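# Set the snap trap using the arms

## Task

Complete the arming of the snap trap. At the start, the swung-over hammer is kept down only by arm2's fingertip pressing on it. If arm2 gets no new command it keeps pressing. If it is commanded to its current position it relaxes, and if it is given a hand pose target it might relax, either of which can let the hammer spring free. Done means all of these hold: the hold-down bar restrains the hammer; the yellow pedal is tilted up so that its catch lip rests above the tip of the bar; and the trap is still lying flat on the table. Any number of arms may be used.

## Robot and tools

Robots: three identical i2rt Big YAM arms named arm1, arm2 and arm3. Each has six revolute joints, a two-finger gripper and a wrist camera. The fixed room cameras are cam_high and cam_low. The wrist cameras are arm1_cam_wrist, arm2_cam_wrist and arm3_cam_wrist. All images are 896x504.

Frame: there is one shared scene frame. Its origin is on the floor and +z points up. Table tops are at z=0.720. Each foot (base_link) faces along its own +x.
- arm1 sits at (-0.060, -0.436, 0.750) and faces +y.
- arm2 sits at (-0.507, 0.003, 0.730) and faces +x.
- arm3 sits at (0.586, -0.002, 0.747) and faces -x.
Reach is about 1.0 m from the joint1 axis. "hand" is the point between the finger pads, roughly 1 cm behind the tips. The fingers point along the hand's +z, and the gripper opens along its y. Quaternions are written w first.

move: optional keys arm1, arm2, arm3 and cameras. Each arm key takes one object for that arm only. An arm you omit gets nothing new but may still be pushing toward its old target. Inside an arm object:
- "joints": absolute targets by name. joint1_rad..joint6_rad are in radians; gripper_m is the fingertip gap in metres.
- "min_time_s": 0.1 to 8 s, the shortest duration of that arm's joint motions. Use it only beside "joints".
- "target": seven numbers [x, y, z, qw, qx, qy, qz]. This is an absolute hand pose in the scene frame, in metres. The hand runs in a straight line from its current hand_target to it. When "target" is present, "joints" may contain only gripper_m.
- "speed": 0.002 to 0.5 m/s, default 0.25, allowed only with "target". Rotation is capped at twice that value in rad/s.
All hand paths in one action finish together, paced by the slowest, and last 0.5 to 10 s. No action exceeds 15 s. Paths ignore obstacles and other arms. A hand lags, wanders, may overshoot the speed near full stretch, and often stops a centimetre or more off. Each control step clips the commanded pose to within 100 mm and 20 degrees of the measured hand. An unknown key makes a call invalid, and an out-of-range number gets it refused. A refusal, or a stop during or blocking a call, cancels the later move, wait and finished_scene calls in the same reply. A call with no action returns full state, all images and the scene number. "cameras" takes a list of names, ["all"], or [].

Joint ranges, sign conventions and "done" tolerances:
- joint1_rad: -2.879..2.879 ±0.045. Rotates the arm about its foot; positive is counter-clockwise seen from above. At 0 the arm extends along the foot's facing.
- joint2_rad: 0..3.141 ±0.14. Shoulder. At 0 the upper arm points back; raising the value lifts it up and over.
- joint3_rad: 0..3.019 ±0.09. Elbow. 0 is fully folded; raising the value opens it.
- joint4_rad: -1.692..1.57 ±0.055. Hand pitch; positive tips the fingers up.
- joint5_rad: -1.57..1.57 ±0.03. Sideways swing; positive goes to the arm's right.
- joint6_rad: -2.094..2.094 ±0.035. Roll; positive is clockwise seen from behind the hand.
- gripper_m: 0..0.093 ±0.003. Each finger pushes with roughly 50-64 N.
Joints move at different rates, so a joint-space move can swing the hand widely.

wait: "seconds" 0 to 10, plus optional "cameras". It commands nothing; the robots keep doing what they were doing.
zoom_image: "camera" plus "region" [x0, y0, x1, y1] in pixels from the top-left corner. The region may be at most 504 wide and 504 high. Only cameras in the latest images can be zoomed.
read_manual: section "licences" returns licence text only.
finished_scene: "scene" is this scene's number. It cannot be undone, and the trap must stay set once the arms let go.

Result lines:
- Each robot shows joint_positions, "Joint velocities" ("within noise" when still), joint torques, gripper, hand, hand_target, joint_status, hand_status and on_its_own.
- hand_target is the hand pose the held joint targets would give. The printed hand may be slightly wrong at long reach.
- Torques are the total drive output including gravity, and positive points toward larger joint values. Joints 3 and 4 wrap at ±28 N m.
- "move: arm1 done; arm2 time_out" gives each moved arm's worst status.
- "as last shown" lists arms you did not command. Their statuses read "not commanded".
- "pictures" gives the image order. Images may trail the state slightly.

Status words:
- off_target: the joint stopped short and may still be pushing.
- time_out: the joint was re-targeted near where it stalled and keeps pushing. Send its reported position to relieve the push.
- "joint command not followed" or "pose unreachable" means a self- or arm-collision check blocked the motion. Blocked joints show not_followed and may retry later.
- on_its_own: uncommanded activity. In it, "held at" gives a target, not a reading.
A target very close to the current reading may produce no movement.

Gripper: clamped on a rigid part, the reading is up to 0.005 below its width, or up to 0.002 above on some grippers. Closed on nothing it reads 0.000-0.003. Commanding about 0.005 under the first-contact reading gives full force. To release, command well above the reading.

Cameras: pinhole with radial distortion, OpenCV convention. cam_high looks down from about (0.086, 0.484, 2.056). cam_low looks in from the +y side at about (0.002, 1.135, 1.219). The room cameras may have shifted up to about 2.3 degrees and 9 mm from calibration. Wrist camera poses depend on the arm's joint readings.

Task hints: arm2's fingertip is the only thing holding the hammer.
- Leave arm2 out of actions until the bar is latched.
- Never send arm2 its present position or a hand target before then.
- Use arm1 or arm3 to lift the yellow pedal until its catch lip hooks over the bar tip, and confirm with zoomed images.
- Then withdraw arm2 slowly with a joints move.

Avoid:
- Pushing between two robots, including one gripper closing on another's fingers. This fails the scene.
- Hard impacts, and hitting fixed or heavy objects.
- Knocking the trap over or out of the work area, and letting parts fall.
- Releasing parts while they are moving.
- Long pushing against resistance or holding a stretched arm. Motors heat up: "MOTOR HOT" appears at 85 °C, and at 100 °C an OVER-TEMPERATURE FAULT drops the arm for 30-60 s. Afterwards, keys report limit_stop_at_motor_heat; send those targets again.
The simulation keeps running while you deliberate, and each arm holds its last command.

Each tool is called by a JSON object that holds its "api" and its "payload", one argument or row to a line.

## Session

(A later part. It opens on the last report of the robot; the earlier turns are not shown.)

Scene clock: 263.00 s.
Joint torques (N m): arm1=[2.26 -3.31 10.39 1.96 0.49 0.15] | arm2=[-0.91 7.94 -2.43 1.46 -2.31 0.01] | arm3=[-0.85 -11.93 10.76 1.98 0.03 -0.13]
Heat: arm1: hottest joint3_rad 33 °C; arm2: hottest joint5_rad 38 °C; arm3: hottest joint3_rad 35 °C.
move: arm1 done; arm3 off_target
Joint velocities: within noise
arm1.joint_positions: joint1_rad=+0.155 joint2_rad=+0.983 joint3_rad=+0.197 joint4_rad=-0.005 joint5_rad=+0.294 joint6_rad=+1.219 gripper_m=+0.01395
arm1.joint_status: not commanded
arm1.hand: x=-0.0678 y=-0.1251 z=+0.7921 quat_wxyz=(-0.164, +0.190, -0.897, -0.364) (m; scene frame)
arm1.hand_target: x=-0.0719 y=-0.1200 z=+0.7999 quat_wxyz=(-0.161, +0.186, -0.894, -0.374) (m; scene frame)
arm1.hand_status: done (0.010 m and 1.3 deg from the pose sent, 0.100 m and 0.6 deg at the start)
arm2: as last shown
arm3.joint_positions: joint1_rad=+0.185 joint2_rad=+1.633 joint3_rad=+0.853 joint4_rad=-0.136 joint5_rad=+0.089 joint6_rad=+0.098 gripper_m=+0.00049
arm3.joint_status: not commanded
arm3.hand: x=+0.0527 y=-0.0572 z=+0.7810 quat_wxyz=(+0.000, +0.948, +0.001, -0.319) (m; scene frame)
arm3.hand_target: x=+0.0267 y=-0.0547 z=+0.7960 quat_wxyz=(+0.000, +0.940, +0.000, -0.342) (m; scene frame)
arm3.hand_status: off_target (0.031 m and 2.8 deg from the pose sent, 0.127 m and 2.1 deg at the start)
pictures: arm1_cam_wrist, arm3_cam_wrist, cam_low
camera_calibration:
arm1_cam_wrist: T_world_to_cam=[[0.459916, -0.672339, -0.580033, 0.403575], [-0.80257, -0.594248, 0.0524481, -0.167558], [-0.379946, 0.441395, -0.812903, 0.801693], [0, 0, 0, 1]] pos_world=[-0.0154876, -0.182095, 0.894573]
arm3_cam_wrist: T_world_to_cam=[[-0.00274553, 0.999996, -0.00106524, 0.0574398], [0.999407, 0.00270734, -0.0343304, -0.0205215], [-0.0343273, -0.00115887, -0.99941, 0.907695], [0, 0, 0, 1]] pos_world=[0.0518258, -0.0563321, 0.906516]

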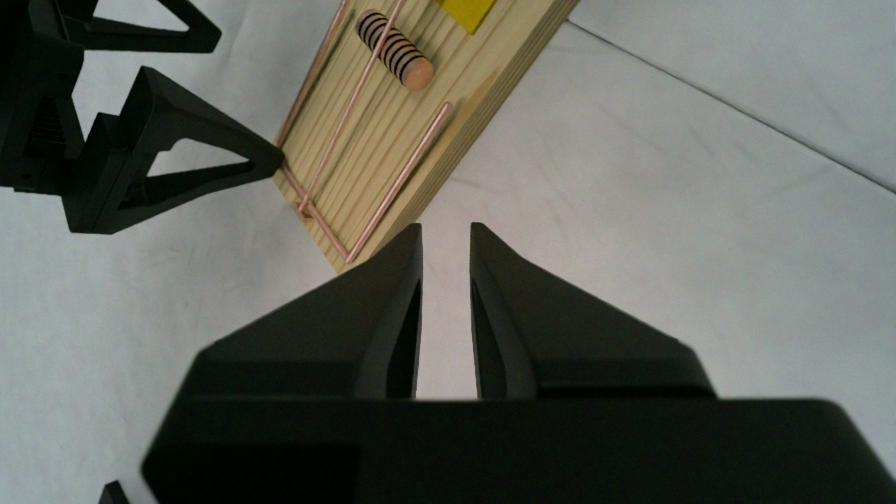

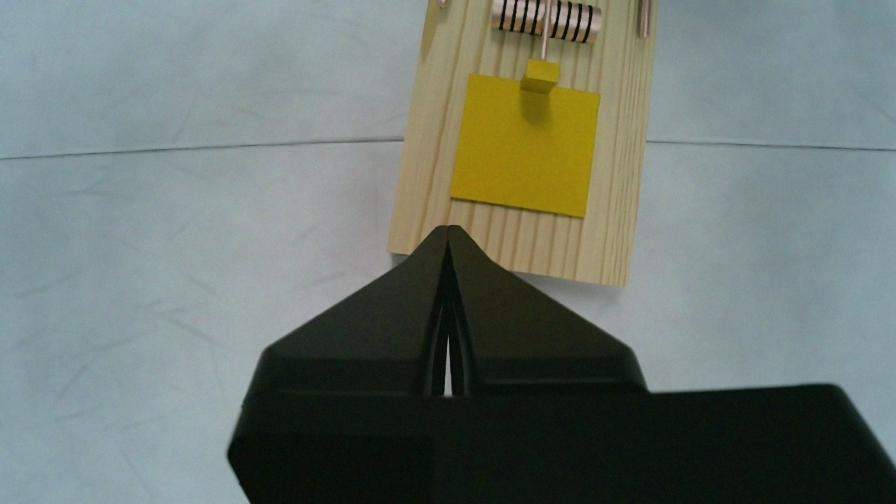

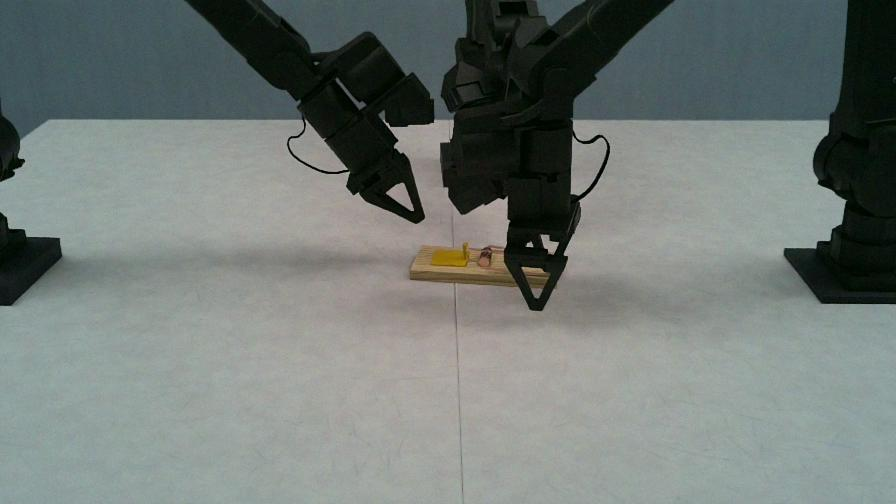

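{"api": "move", "payload": {
  "arm3": {"target":[-0.002,-0.031,0.777,0,0.94,0,-0.342],"speed":0.1},
  "cameras": ["arm3_cam_wrist","cam_low"]
}}

{"api": "zoom_image", "payload": {
  "camera": "cam_low",
  "region": [400, 210, 560, 310]
}}

Scene clock: 272.47 s.
Joint torques (N m): arm1=[2.08 -2.84 10.28 2 0.49 0.16] | arm2=[-0.79 7.53 -2.63 1.44 -2.32 0] | arm3=[-0.32 -12.22 10.65 1.99 0.01 -0.11]
Heat: arm1: hottest joint3_rad 34 °C; arm2: hottest joint5_rad 39 °C; arm3: hottest joint3_rad 37 °C.
move: arm3 off_target
Joint velocities: within noise
arm1: as last shown
arm1.hand: x=-0.0677 y=-0.1251 z=+0.7920 quat_wxyz=(-0.164, +0.190, -0.897, -0.364) (m; scene frame)
arm2.joint_positions: joint1_rad=+0.217 joint2_rad=+1.646 joint3_rad=+0.969 joint4_rad=-0.902 joint5_rad=+0.045 joint6_rad=+0.424 gripper_m=+0.09396
arm2.joint_status: not commanded
arm2.hand: x=-0.1002 y=+0.0776 z=+0.7469 quat_wxyz=(-0.004, -0.111, -0.993, +0.023) (m; scene frame)
arm2.hand_target: x=-0.1849 y=+0.0686 z=+0.6527 quat_wxyz=(+0.139, -0.116, -0.983, +0.036) (m; scene frame)
arm2.hand_status: not commanded
arm3.joint_positions: joint1_rad=+0.123 joint2_rad=+1.719 joint3_rad=+0.914 joint4_rad=-0.106 joint5_rad=+0.052 joint6_rad=+0.054 gripper_m=+0.00049
arm3.joint_status: not commanded
arm3.hand: x=+0.0249 y=-0.0327 z=+0.7647 quat_wxyz=(+0.000, +0.948, -0.002, -0.319) (m; scene frame)
arm3.hand_target: x=-0.0004 y=-0.0309 z=+0.7779 quat_wxyz=(+0.000, +0.940, +0.000, -0.342) (m; scene frame)
arm3.hand_status: off_target (0.030 m and 2.8 deg from the pose sent, 0.061 m and 2.8 deg at the start)
pictures: arm3_cam_wrist, cam_low
camera_calibration:
arm3_cam_wrist: T_world_to_cam=[[0.00227314, 0.999987, -0.00448112, 0.0353644], [0.999355, -0.00243222, -0.0358208, 0.00759676], [-0.0358313, -0.0043968, -0.999348, 0.890363], [0, 0, 0, 1]] pos_world=[0.0242306, -0.0314307, 0.890213]

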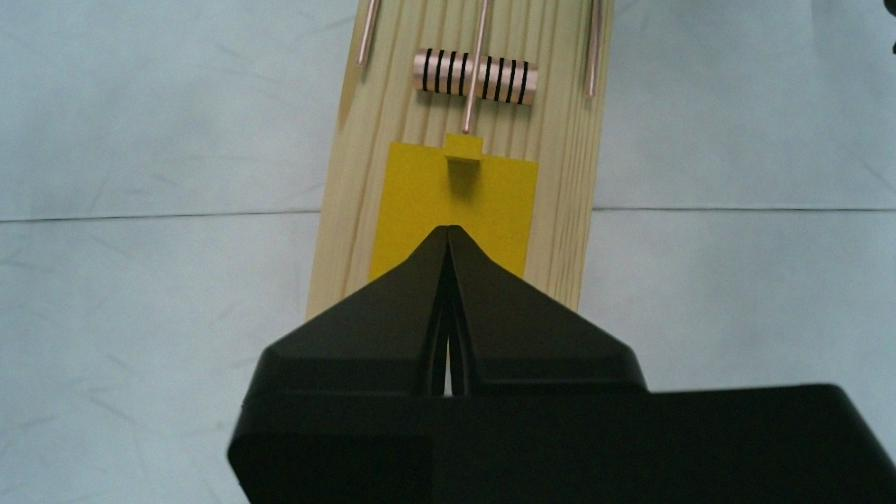

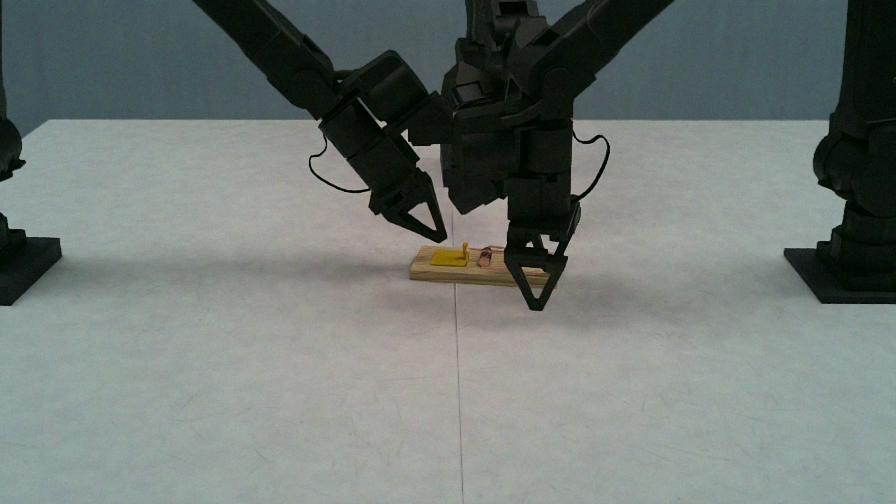

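Scaled by 3.150 from the camera's 896x504 image, which has a finer 1280x720 frame.

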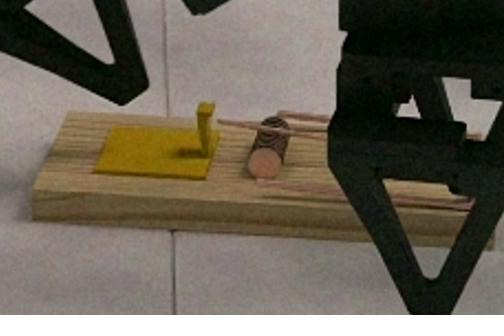

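{"api": "move", "payload": {
  "arm3": {"target":[-0.003,-0.027,0.767,0,0.94,0,-0.342],"speed":0.1}
}}

{"api": "move", "payload": {
  "arm3": {"target":[-0.026,-0.024,0.767,0,0.94,0,-0.342],"speed":0.05},
  "cameras": ["arm3_cam_wrist","cam_low"]
}}

{"api": "zoom_image", "payload": {
  "camera": "cam_low",
  "region": [400, 210, 560, 310]
}}

Scene clock: 277.60 s.
Joint torques (N m): arm1=[2.02 -2.67 10.26 1.96 0.49 0.18] | arm2=[-0.32 7.06 -2.59 1.58 -2.33 0.05] | arm3=[-0.5 -12.63 10.17 2.04 -0.01 -0.1]
Heat: arm1: hottest joint3_rad 34 °C; arm2: hottest joint5_rad 39 °C; arm3: hottest joint3_rad 37 °C.
move: arm3 off_target
Joint velocities: within noise
arm1, arm2: as last shown
arm3.joint_positions: joint1_rad=+0.119 joint2_rad=+1.743 joint3_rad=+0.914 joint4_rad=-0.079 joint5_rad=+0.046 joint6_rad=+0.047 gripper_m=+0.00049
arm3.joint_status: not commanded
arm3.hand: x=+0.0223 y=-0.0314 z=+0.7559 quat_wxyz=(+0.001, +0.947, +0.000, -0.321) (m; scene frame)
arm3.hand_target: x=-0.0016 y=-0.0268 z=+0.7678 quat_wxyz=(+0.000, +0.940, +0.000, -0.342) (m; scene frame)
arm3.hand_status: off_target (0.028 m and 2.6 deg from the pose sent, 0.029 m and 2.8 deg at the start)
pictures: none

Scene clock: 278.63 s.
Joint torques (N m): arm1=[1.9 -2.73 10.29 1.99 0.48 0.17] | arm2=[-0.67 7.24 -2.47 1.47 -2.36 0] | arm3=[-0.73 -12.4 10.66 0.85 0.02 -0.1]
Heat: arm1: hottest joint3_rad 34 °C; arm2: hottest joint5_rad 39 °C; arm3: hottest joint3_rad 37 °C.
move: arm3 off_target
Joint velocities: within noise
arm1, arm2: as last shown
arm3.joint_positions: joint1_rad=+0.110 joint2_rad=+1.780 joint3_rad=+0.980 joint4_rad=-0.079 joint5_rad=+0.041 joint6_rad=+0.041 gripper_m=+0.00049
arm3.joint_status: not commanded
arm3.hand: x=-0.0048 y=-0.0292 z=+0.7623 quat_wxyz=(+0.002, +0.943, -0.001, -0.334) (m; scene frame)
arm3.hand_target: x=-0.0248 y=-0.0239 z=+0.7673 quat_wxyz=(+0.000, +0.940, +0.000, -0.342) (m; scene frame)
arm3.hand_status: off_target (0.022 m and 1.0 deg from the pose sent, 0.050 m and 2.6 deg at the start)
pictures: arm3_cam_wrist, cam_low
camera_calibration:
arm3_cam_wrist: T_world_to_cam=[[-0.00221592, 0.999972, -0.00711459, 0.0338417], [0.997743, 0.00173341, -0.0671232, 0.0611937], [-0.067109, -0.00724727, -0.997719, 0.885384], [0, 0, 0, 1]] pos_world=[-0.00156334, -0.0275302, 0.887713]

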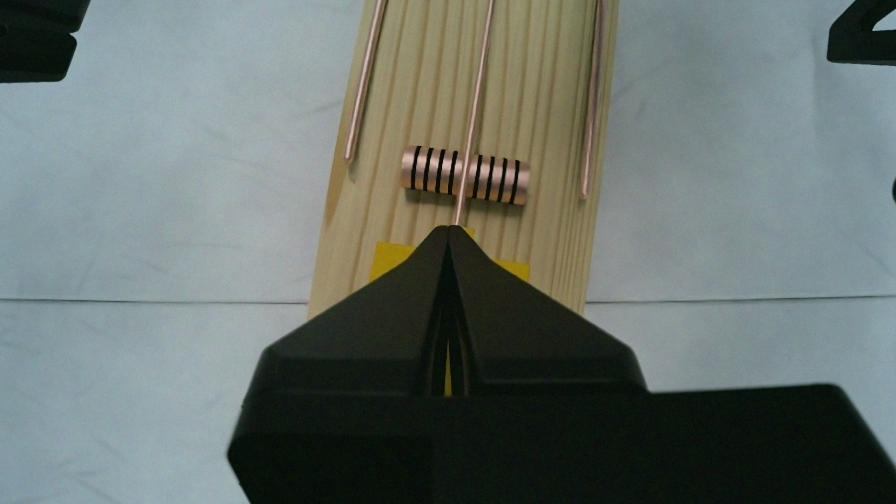

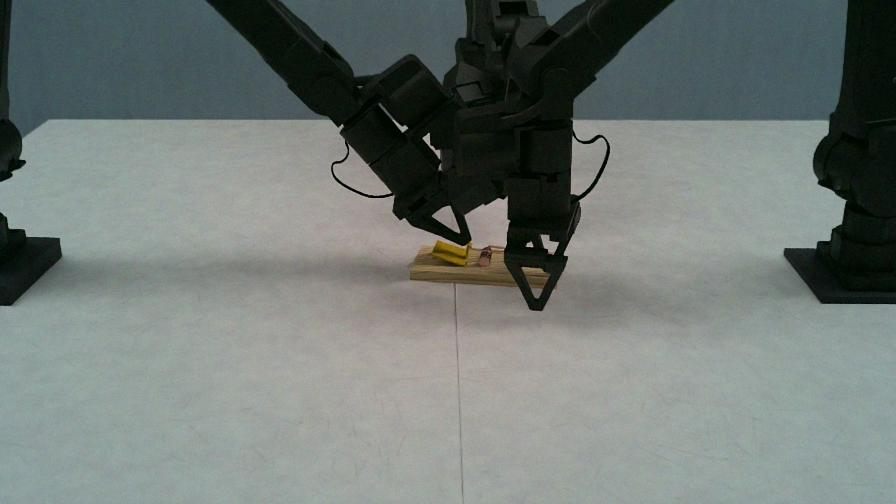

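Scaled by 3.150 from the camera's 896x504 image, which has a finer 1280x720 frame.

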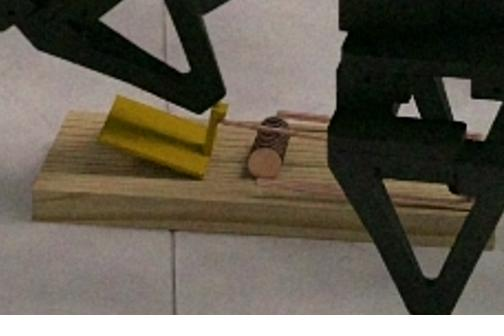

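{"api": "move", "payload": {
  "arm3": {"target":[-0.034,-0.024,0.764,0,0.94,0,-0.342],"speed":0.05},
  "cameras": ["arm3_cam_wrist","cam_low"]
}}

{"api": "zoom_image", "payload": {
  "camera": "cam_low",
  "region": [430, 220, 530, 290]
}}

{"api": "zoom_image", "payload": {
  "camera": "arm3_cam_wrist",
  "region": [350, 100, 570, 300]
}}

Scene clock: 284.00 s.
Joint torques (N m): arm1=[2.26 -2.61 10.19 1.99 0.49 0.17] | arm2=[-0.15 7.3 -2.51 1.55 -2.31 -0.01] | arm3=[-0.56 -11.81 11.99 1.35 0.01 -0.11]
Heat: arm1: hottest joint3_rad 34 °C; arm2: hottest joint5_rad 39 °C; arm3: hottest joint3_rad 37 °C.
move: arm3 off_target
Joint velocities: within noise
arm1, arm2: as last shown
arm3.joint_positions: joint1_rad=+0.110 joint2_rad=+1.781 joint3_rad=+0.985 joint4_rad=-0.089 joint5_rad=+0.040 joint6_rad=+0.040 gripper_m=+0.00049
arm3.joint_status: not commanded
arm3.hand: x=-0.0053 y=-0.0293 z=+0.7623 quat_wxyz=(+0.002, +0.944, +0.000, -0.331) (m; scene frame)
arm3.hand_target: x=-0.0318 y=-0.0238 z=+0.7647 quat_wxyz=(+0.000, +0.940, +0.000, -0.342) (m; scene frame)
arm3.hand_status: off_target (0.029 m and 1.3 deg from the pose sent, 0.030 m and 1.0 deg at the start)
pictures: arm3_cam_wrist, cam_low
camera_calibration:
arm3_cam_wrist: T_world_to_cam=[[-0.00305443, 0.999973, -0.00668325, 0.0336546], [0.998108, 0.00263815, -0.061432, 0.0573739], [-0.0614127, -0.00685824, -0.998089, 0.885757], [0, 0, 0, 1]] pos_world=[-0.00276589, -0.0277304, 0.887813]

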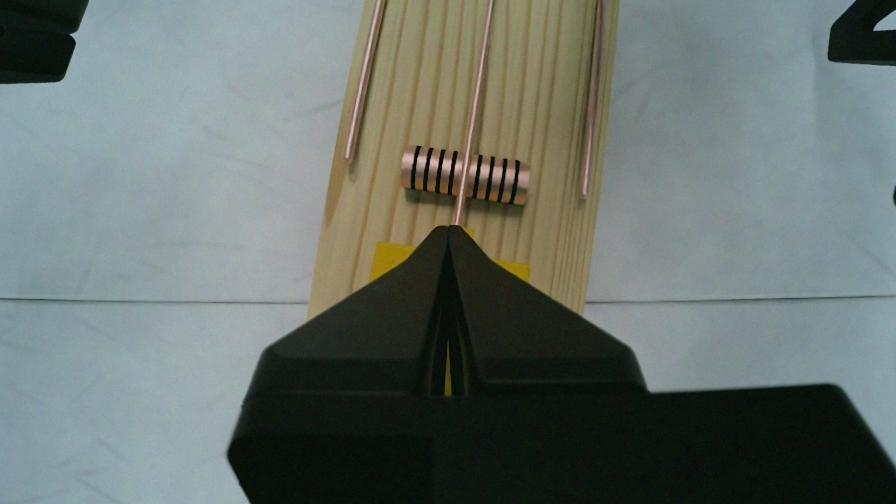

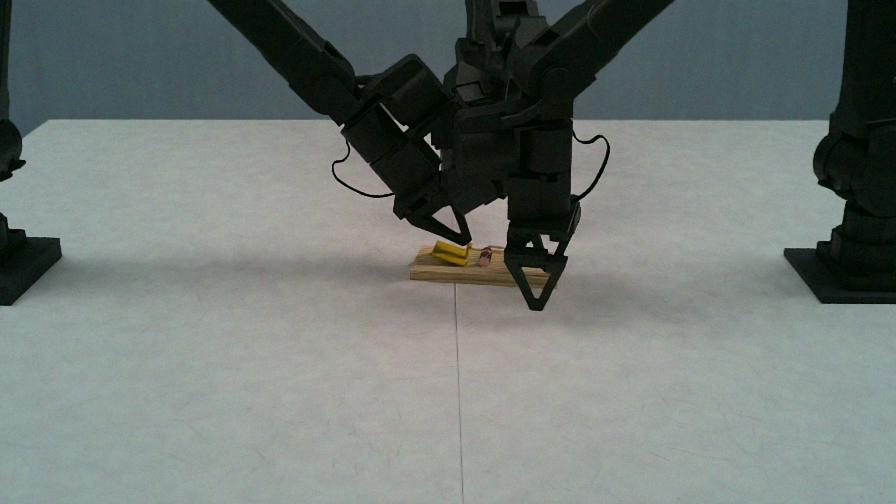

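Scaled by 5.040 from the camera's 896x504 image, which has a finer 1280x720 frame.

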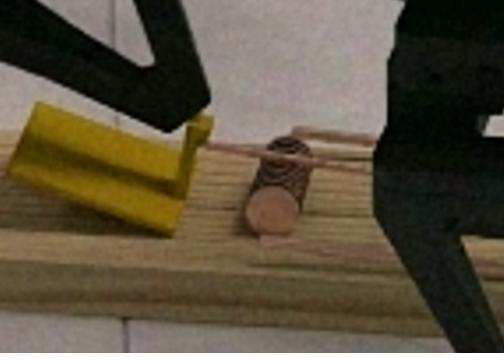

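Scaled by 2.291 from the camera's 896x504 image, which has a finer 1280x720 frame.

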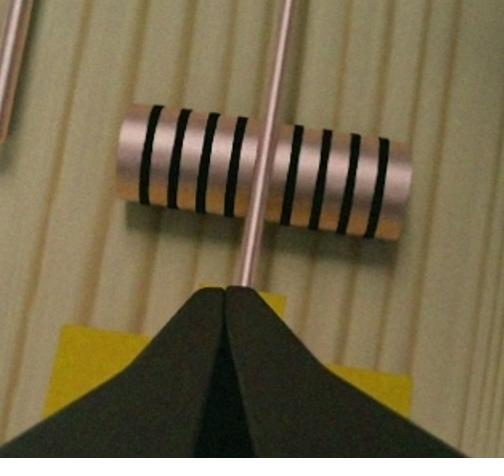

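{"api": "move", "payload": {
  "arm3": {"target":[-0.048,-0.022,0.766,0,0.94,0,-0.342],"speed":0.05},
  "cameras": ["arm3_cam_wrist","cam_low"]
}}

{"api": "zoom_image", "payload": {
  "camera": "cam_low",
  "region": [430, 220, 530, 290]
}}

{"api": "zoom_image", "payload": {
  "camera": "arm3_cam_wrist",
  "region": [350, 100, 570, 300]
}}

Scene clock: 293.27 s.
Joint torques (N m): arm1=[1.85 -2.43 10.33 1.88 0.47 0.14] | arm2=[-1.61 7 -2.48 1.62 -2.34 0] | arm3=[-0.32 -10.99 13.37 1.84 0.32 -0.13]
Heat: arm1: hottest joint3_rad 35 °C; arm2: hottest joint5_rad 40 °C; arm3: hottest joint3_rad 37 °C.
move: arm3 off_target
Joint velocities: within noise
arm1: as last shown
arm2.joint_positions: joint1_rad=+0.217 joint2_rad=+1.646 joint3_rad=+0.969 joint4_rad=-0.904 joint5_rad=+0.045 joint6_rad=+0.424 gripper_m=+0.09396
arm2.joint_status: not commanded
arm2.hand: x=-0.1007 y=+0.0775 z=+0.7470 quat_wxyz=(-0.003, -0.111, -0.993, +0.024) (m; scene frame)
arm2.hand_target: x=-0.1849 y=+0.0686 z=+0.6528 quat_wxyz=(+0.139, -0.116, -0.983, +0.036) (m; scene frame)
arm2.hand_status: not commanded
arm3.joint_positions: joint1_rad=+0.106 joint2_rad=+1.788 joint3_rad=+1.008 joint4_rad=-0.123 joint5_rad=+0.028 joint6_rad=+0.037 gripper_m=+0.00049
arm3.joint_status: not commanded
arm3.hand: x=-0.0085 y=-0.0291 z=+0.7626 quat_wxyz=(+0.006, +0.947, +0.002, -0.322) (m; scene frame)
arm3.hand_target: x=-0.0442 y=-0.0216 z=+0.7675 quat_wxyz=(+0.000, +0.940, +0.000, -0.342) (m; scene frame)
arm3.hand_status: off_target (0.040 m and 2.5 deg from the pose sent, 0.043 m and 1.3 deg at the start)
pictures: arm3_cam_wrist, cam_low
camera_calibration:
arm3_cam_wrist: T_world_to_cam=[[-0.00873369, 0.999873, -0.0133659, 0.0384234], [0.999053, 0.00815524, -0.0427369, 0.046441], [-0.0426225, -0.0137265, -0.998997, 0.886497], [0, 0, 0, 1]] pos_world=[-0.0082768, -0.0266287, 0.888106]

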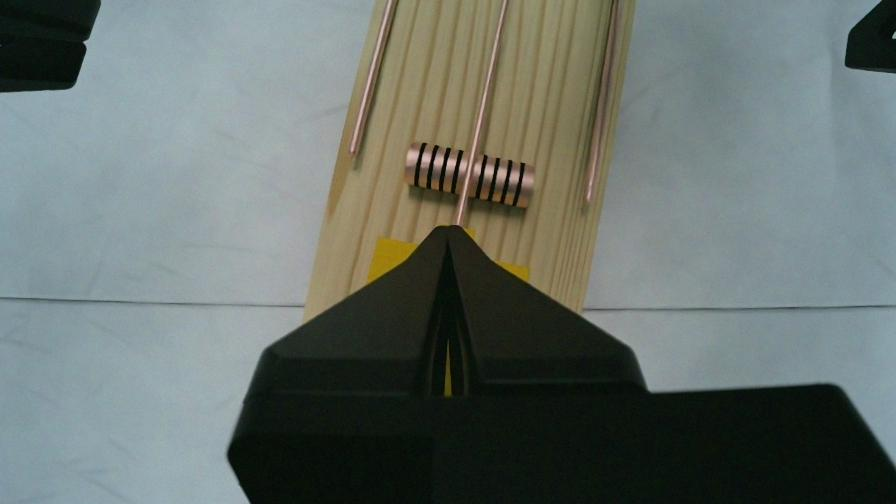

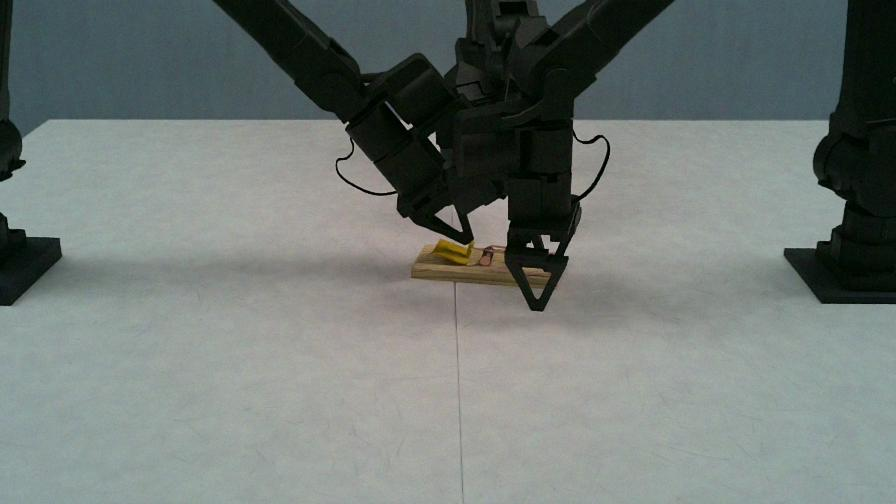

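Scaled by 5.040 from the camera's 896x504 image, which has a finer 1280x720 frame.

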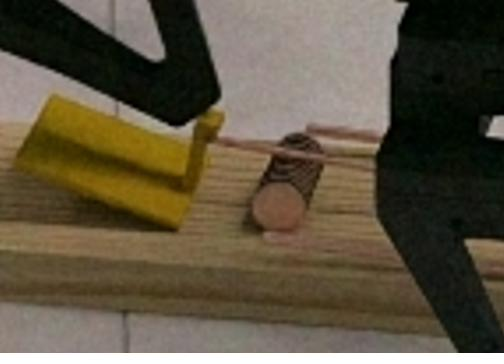

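Scaled by 2.291 from the camera's 896x504 image, which has a finer 1280x720 frame.

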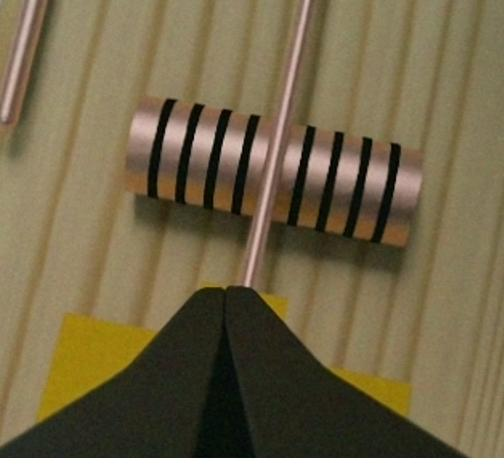

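{"api": "move", "payload": {
  "arm3": {"target":[-0.037,-0.023,0.766,0,0.94,0,-0.342],"speed":0.05}
}}

{"api": "move", "payload": {
  "arm2": {"joints":{"joint1_rad":0.217,"joint2_rad":1.64,"joint3_rad":0.969,"joint4_rad":-0.904,"joint5_rad":0.045,"joint6_rad":0.424},"min_time_s":2},
  "cameras": ["arm3_cam_wrist","cam_low"]
}}

{"api": "zoom_image", "payload": {
  "camera": "cam_low",
  "region": [430, 220, 530, 290]
}}

Scene clock: 303.20 s.
Joint torques (N m): arm1=[1.55 -2.9 10.3 2.13 0.46 0.16] | arm2=[-0.85 7.12 -2.51 1.51 -2.35 0.04] | arm3=[-0.85 -12.22 11.14 2.32 0.39 -0.09]
Heat: arm1: hottest joint3_rad 35 °C; arm2: hottest joint5_rad 40 °C; arm3: hottest joint3_rad 37 °C.
move: arm3 off_target
Joint velocities: within noise
arm1, arm2: as last shown
arm3.joint_positions: joint1_rad=+0.106 joint2_rad=+1.788 joint3_rad=+1.008 joint4_rad=-0.123 joint5_rad=+0.028 joint6_rad=+0.037 gripper_m=+0.00049
arm3.joint_status: not commanded
arm3.hand: x=-0.0085 y=-0.0291 z=+0.7626 quat_wxyz=(+0.006, +0.947, +0.002, -0.322) (m; scene frame)
arm3.hand_target: x=-0.0349 y=-0.0228 z=+0.7669 quat_wxyz=(+0.000, +0.940, +0.000, -0.342) (m; scene frame)
arm3.hand_status: off_target (0.029 m and 2.5 deg from the pose sent, 0.029 m and 2.5 deg at the start)
pictures: none

Scene clock: 305.50 s.
Joint torques (N m): arm1=[2.08 -2.9 10.3 1.92 0.45 0.17] | arm2=[-0.03 -10.4 4.74 0.42 -0.18 0.01] | arm3=[-0.73 -12.51 11.19 2.24 0.35 -0.06]
Heat: arm1: hottest joint3_rad 35 °C; arm2: hottest joint5_rad 40 °C; arm3: hottest joint3_rad 37 °C.
move: arm2 done
Joint velocities: within noise
arm1: as last shown
arm2.joint_positions: joint1_rad=+0.217 joint2_rad=+1.633 joint3_rad=+0.976 joint4_rad=-0.904 joint5_rad=+0.050 joint6_rad=+0.423 gripper_m=+0.09396
arm2.joint_status: all done
arm2.hand: x=-0.0957 y=+0.0776 z=+0.7543 quat_wxyz=(-0.014, -0.111, -0.993, +0.023) (m; scene frame)
arm2.hand_target: x=-0.1003 y=+0.0776 z=+0.7490 quat_wxyz=(-0.006, -0.112, -0.993, +0.023) (m; scene frame)
arm2.hand_status: not commanded
arm3.joint_positions: joint1_rad=+0.106 joint2_rad=+1.789 joint3_rad=+1.008 joint4_rad=-0.121 joint5_rad=+0.028 joint6_rad=+0.037 gripper_m=+0.00049
arm3.joint_status: not commanded
arm3.hand: x=-0.0087 y=-0.0290 z=+0.7624 quat_wxyz=(+0.006, +0.946, +0.002, -0.323) (m; scene frame)
arm3.hand_target: x=-0.0349 y=-0.0228 z=+0.7667 quat_wxyz=(+0.000, +0.940, +0.000, -0.342) (m; scene frame)
arm3.hand_status: not commanded
pictures: arm3_cam_wrist, cam_low
camera_calibration:
arm3_cam_wrist: T_world_to_cam=[[-0.00853804, 0.999877, -0.013165, 0.0382424], [0.99902, 0.00795756, -0.0435317, 0.0473321], [-0.0434216, -0.0135238, -0.998965, 0.88626], [0, 0, 0, 1]] pos_world=[-0.00847638, -0.0266288, 0.887906]

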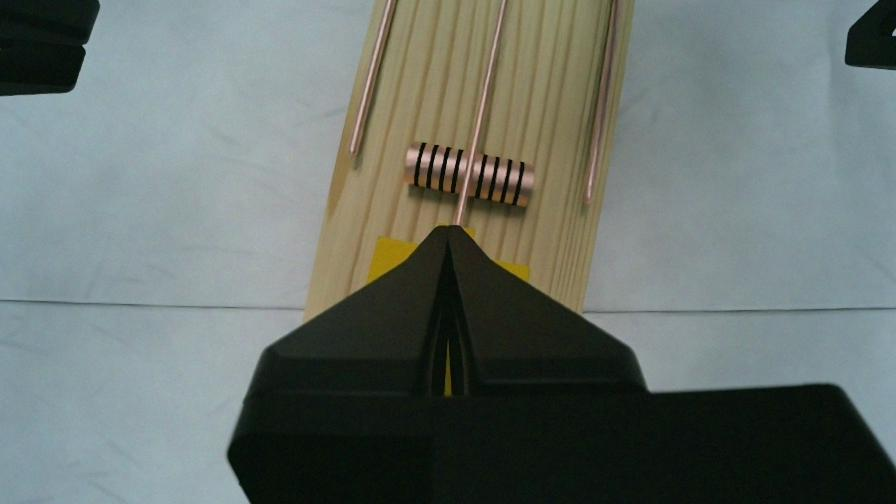

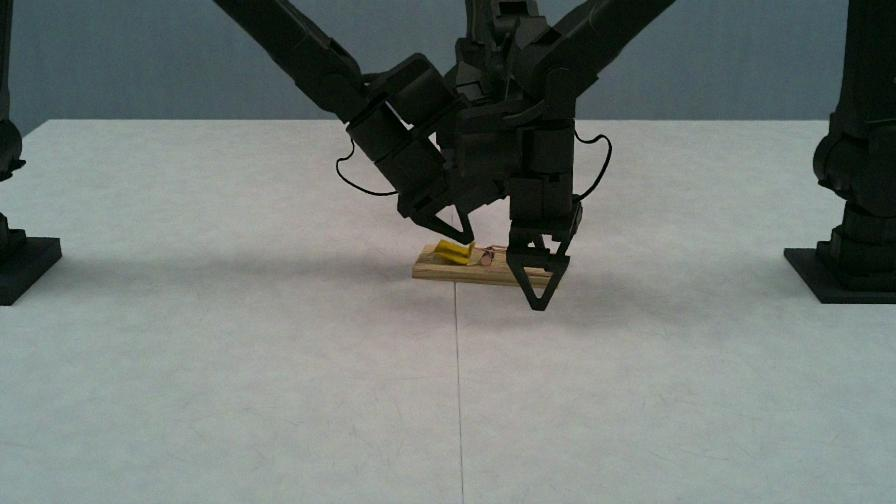

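Scaled by 5.040 from the camera's 896x504 image, which has a finer 1280x720 frame.

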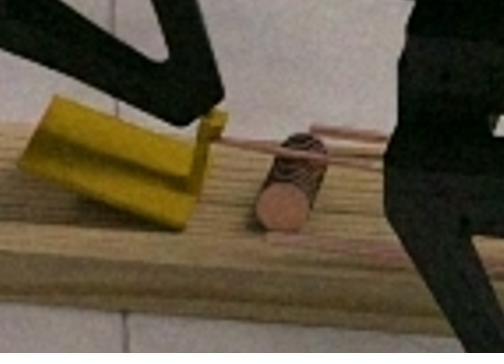

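{"api": "move", "payload": {
  "arm2": {"joints":{"joint2_rad":1.56},"min_time_s":3},
  "cameras": ["arm3_cam_wrist","cam_low","arm2_cam_wrist"]
}}

{"api": "zoom_image", "payload": {
  "camera": "cam_low",
  "region": [430, 210, 590, 310]
}}

Scene clock: 314.33 s.
Joint torques (N m): arm1=[2.14 -2.73 10.35 1.96 0.48 0.16] | arm2=[-0.38 -11.75 5.57 0.64 -0.1 0.04] | arm3=[-0.73 -13.39 10.71 1.83 0.21 -0.11]
Heat: arm1: hottest joint3_rad 35 °C; arm2: hottest joint5_rad 37 °C; arm3: hottest joint3_rad 37 °C.
move: arm2 done
Joint velocities: within noise
arm1.joint_positions: joint1_rad=+0.155 joint2_rad=+0.983 joint3_rad=+0.197 joint4_rad=-0.005 joint5_rad=+0.294 joint6_rad=+1.219 gripper_m=+0.01395
arm1.joint_status: not commanded
arm1.hand: x=-0.0677 y=-0.1251 z=+0.7920 quat_wxyz=(-0.164, +0.190, -0.897, -0.364) (m; scene frame)
arm1.hand_target: x=-0.0719 y=-0.1200 z=+0.7999 quat_wxyz=(-0.161, +0.186, -0.894, -0.374) (m; scene frame)
arm1.hand_status: not commanded
arm2.joint_positions: joint1_rad=+0.217 joint2_rad=+1.585 joint3_rad=+0.967 joint4_rad=-0.904 joint5_rad=+0.048 joint6_rad=+0.423 gripper_m=+0.09396
arm2.joint_status: all done
arm2.hand: x=-0.0954 y=+0.0780 z=+0.7703 quat_wxyz=(-0.032, -0.112, -0.993, +0.016) (m; scene frame)
arm2.hand_target: x=-0.0928 y=+0.0793 z=+0.7807 quat_wxyz=(-0.044, -0.112, -0.993, +0.011) (m; scene frame)
arm2.hand_status: not commanded
arm3.joint_positions: joint1_rad=+0.106 joint2_rad=+1.795 joint3_rad=+1.012 joint4_rad=-0.111 joint5_rad=+0.034 joint6_rad=+0.037 gripper_m=+0.00049
arm3.joint_status: not commanded
arm3.hand: x=-0.0121 y=-0.0283 z=+0.7625 quat_wxyz=(+0.004, +0.945, +0.001, -0.327) (m; scene frame)
arm3.hand_target: x=-0.0350 y=-0.0227 z=+0.7669 quat_wxyz=(+0.000, +0.940, +0.000, -0.342) (m; scene frame)
arm3.hand_status: not commanded
pictures: arm2_cam_wrist, arm3_cam_wrist, cam_low
camera_calibration:
arm2_cam_wrist: T_world_to_cam=[[-0.220222, -0.975138, 0.0246443, 0.035141], [-0.826104, 0.19988, 0.526877, -0.497214], [-0.518704, 0.0956712, -0.849584, 0.72249], [0, 0, 0, 1]] pos_world=[-0.0282533, 0.0645291, 0.874921]
arm3_cam_wrist: T_world_to_cam=[[-0.00529726, 0.999943, -0.00932156, 0.0345488], [0.998632, 0.00480496, -0.052065, 0.0571169], [-0.0520172, -0.00958461, -0.9986, 0.885955], [0, 0, 0, 1]] pos_world=[-0.0107708, -0.0263297, 0.88801]

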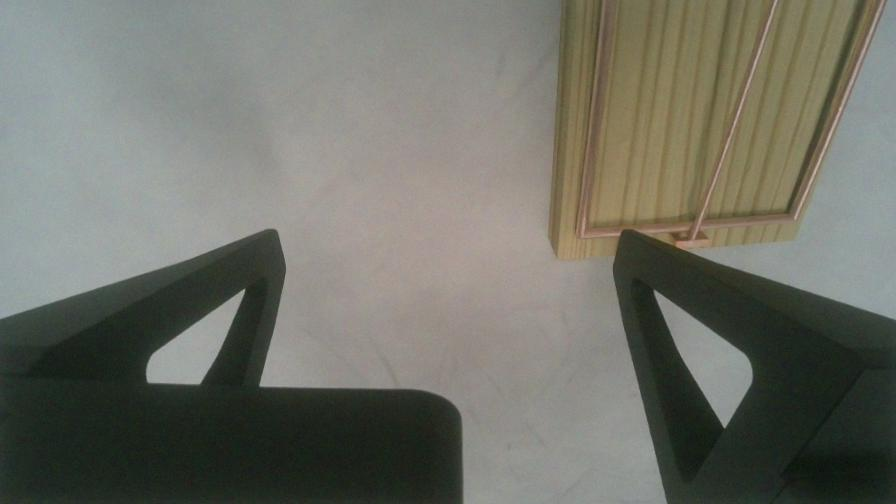

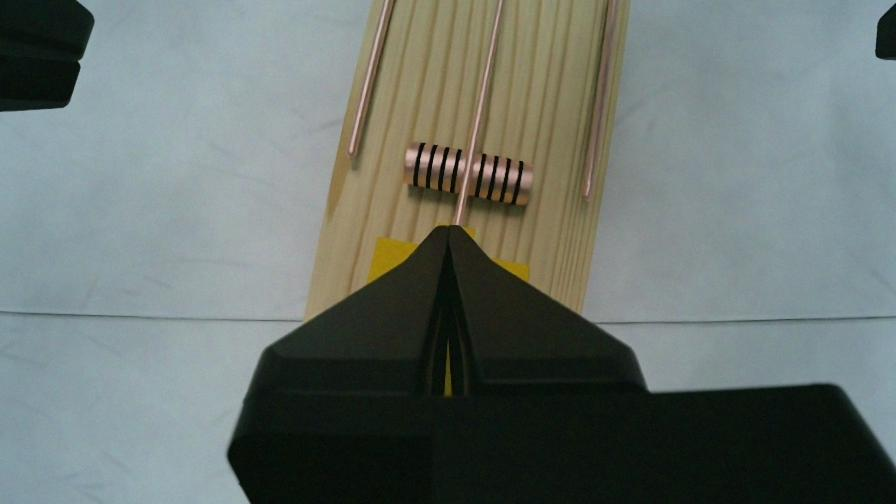

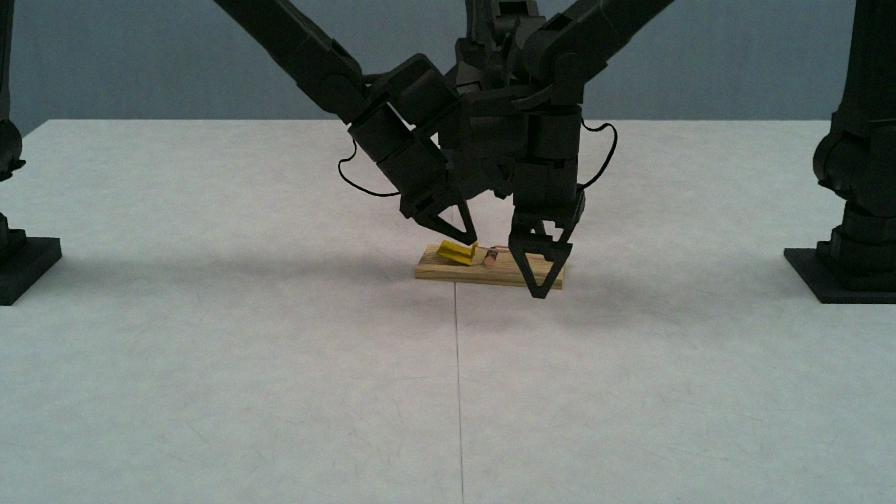

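Scaled by 3.150 from the camera's 896x504 image, which has a finer 1280x720 frame.

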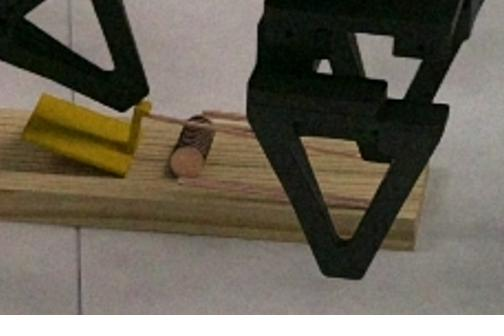

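{"api": "move", "payload": {
  "arm3": {"target":[0.02,-0.03,0.775,0,0.94,0,-0.342],"speed":0.06}
}}

{"api": "move", "payload": {
  "arm3": {"target":[0.07,-0.04,0.82,0,0.94,0,-0.342],"speed":0.15},
  "arm2": {"joints":{"joint2_rad":1.4},"min_time_s":3},
  "cameras": ["arm3_cam_wrist","cam_low","arm2_cam_wrist"]
}}

{"api": "zoom_image", "payload": {
  "camera": "cam_low",
  "region": [400, 210, 580, 310]
}}

{"api": "zoom_image", "payload": {
  "camera": "arm3_cam_wrist",
  "region": [350, 0, 650, 250]
}}

Scene clock: 320.50 s.
Joint torques (N m): arm1=[2.14 -3.02 10.35 1.99 0.51 0.14] | arm2=[0.03 -12.22 5.64 0.58 -0.16 0.03] | arm3=[0.73 -15.62 5.85 1.91 0.16 0.06]
Heat: arm1: hottest joint3_rad 36 °C; arm2: hottest joint5_rad 36 °C; arm3: hottest joint3_rad 37 °C.
move: arm3 done
Joint velocities: within noise
arm1, arm2: as last shown
arm3.joint_positions: joint1_rad=+0.106 joint2_rad=+1.721 joint3_rad=+0.915 joint4_rad=-0.078 joint5_rad=+0.048 joint6_rad=+0.037 gripper_m=+0.00049
arm3.joint_status: not commanded
arm3.hand: x=+0.0189 y=-0.0241 z=+0.7681 quat_wxyz=(-0.002, +0.943, -0.002, -0.332) (m; scene frame)
arm3.hand_target: x=+0.0200 y=-0.0299 z=+0.7749 quat_wxyz=(+0.000, +0.940, +0.000, -0.342) (m; scene frame)
arm3.hand_status: done (0.009 m and 1.3 deg from the pose sent, 0.034 m and 1.9 deg at the start)
pictures: none

Scene clock: 323.90 s.
Joint torques (N m): arm1=[1.67 -2.78 10.32 1.99 0.47 0.16] | arm2=[-0.15 -10.52 6.34 0.65 -0.14 -0.01] | arm3=[0.67 -12.22 6.32 0.99 0.18 0.14]
Heat: arm1: hottest joint3_rad 36 °C; arm2: hottest joint5_rad 35 °C; arm3: hottest joint3_rad 37 °C.
move: arm2 done; arm3 done
Joint velocities: within noise
arm1: as last shown
arm2.joint_positions: joint1_rad=+0.217 joint2_rad=+1.422 joint3_rad=+0.967 joint4_rad=-0.904 joint5_rad=+0.048 joint6_rad=+0.423 gripper_m=+0.09396
arm2.joint_status: all done
arm2.hand: x=-0.0862 y=+0.0800 z=+0.8357 quat_wxyz=(-0.109, -0.113, -0.988, -0.009) (m; scene frame)
arm2.hand_target: x=-0.0853 y=+0.0809 z=+0.8454 quat_wxyz=(-0.120, -0.113, -0.986, -0.014) (m; scene frame)
arm2.hand_status: not commanded
arm3.joint_positions: joint1_rad=+0.141 joint2_rad=+1.513 joint3_rad=+0.814 joint4_rad=-0.155 joint5_rad=+0.070 joint6_rad=+0.058 gripper_m=+0.00049
arm3.joint_status: not commanded
arm3.hand: x=+0.0631 y=-0.0354 z=+0.8217 quat_wxyz=(-0.003, +0.938, +0.001, -0.347) (m; scene frame)
arm3.hand_target: x=+0.0698 y=-0.0399 z=+0.8200 quat_wxyz=(+0.000, +0.940, +0.000, -0.342) (m; scene frame)
arm3.hand_status: done (0.008 m and 0.7 deg from the pose sent, 0.075 m and 1.3 deg at the start)
pictures: arm2_cam_wrist, arm3_cam_wrist, cam_low
camera_calibration:
arm2_cam_wrist: T_world_to_cam=[[-0.218486, -0.974935, -0.0420179, 0.0933603], [-0.899796, 0.184609, 0.395331, -0.4197], [-0.377665, 0.124182, -0.917577, 0.849365], [0, 0, 0, 1]] pos_world=[-0.0364709, 0.063025, 0.949201]
arm3_cam_wrist: T_world_to_cam=[[-0.000880086, 0.999995, 0.00295676, 0.0322945], [0.995507, 0.00115609, -0.0946818, 0.0201735], [-0.0946847, 0.00286015, -0.995503, 0.949479], [0, 0, 0, 1]] pos_world=[0.0698467, -0.0350333, 0.947024]

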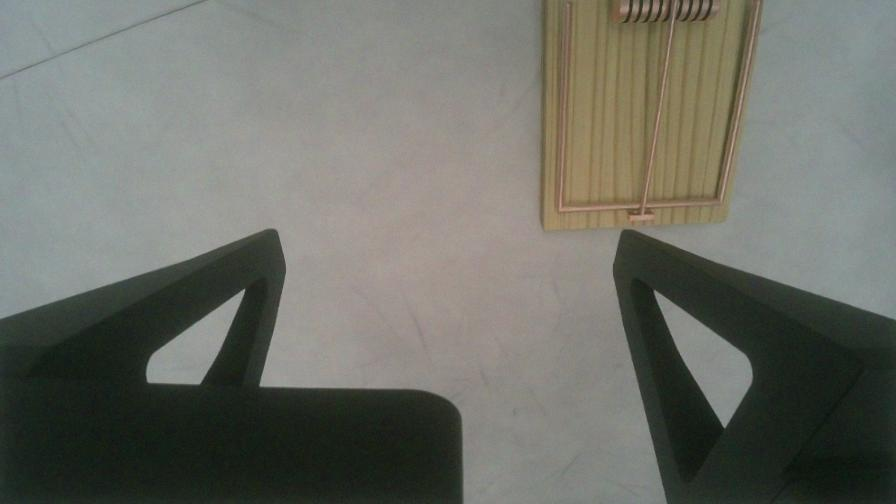

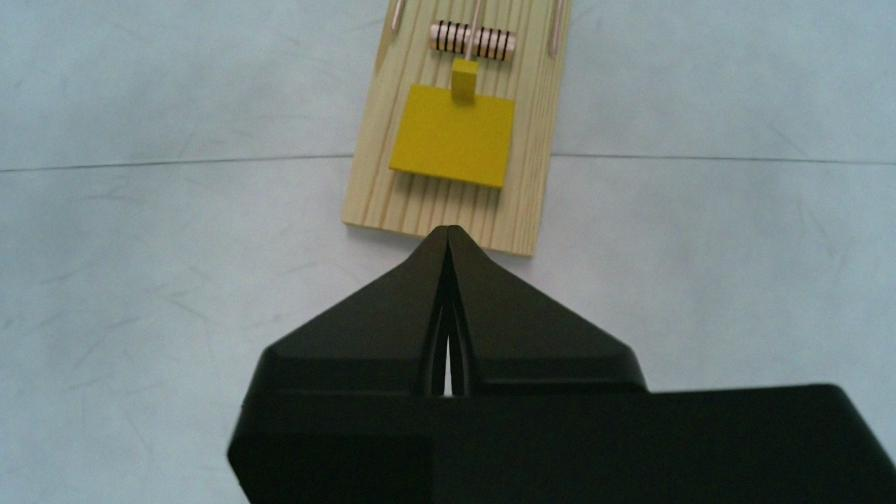

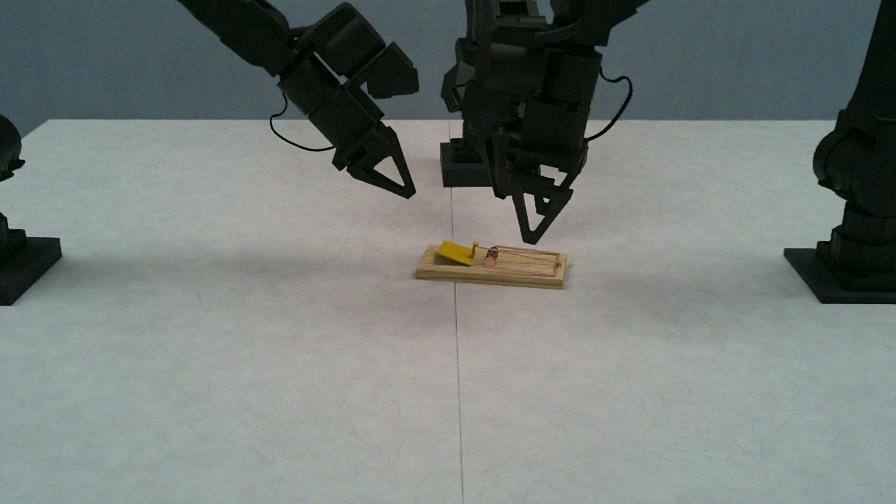

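Scaled by 2.800 from the camera's 896x504 image, which has a finer 1280x720 frame.

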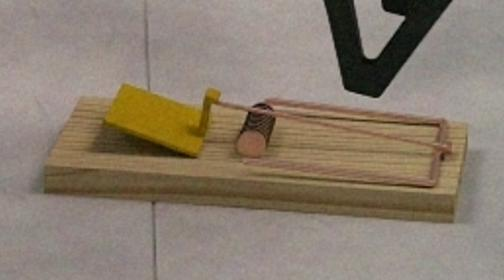

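Scaled by 1.680 from the camera's 896x504 image, which has a finer 1280x720 frame.

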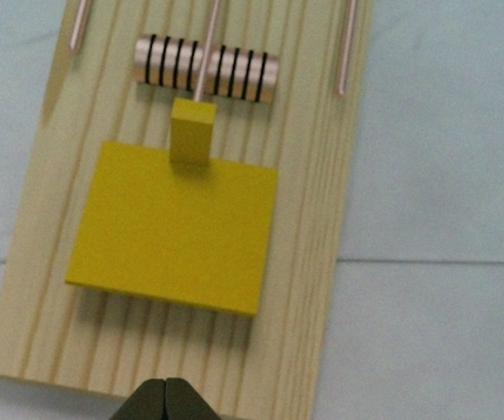

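Set.

{"api": "finished_scene", "payload": {
  "scene": 1
}}

The scene is finished: the task was done.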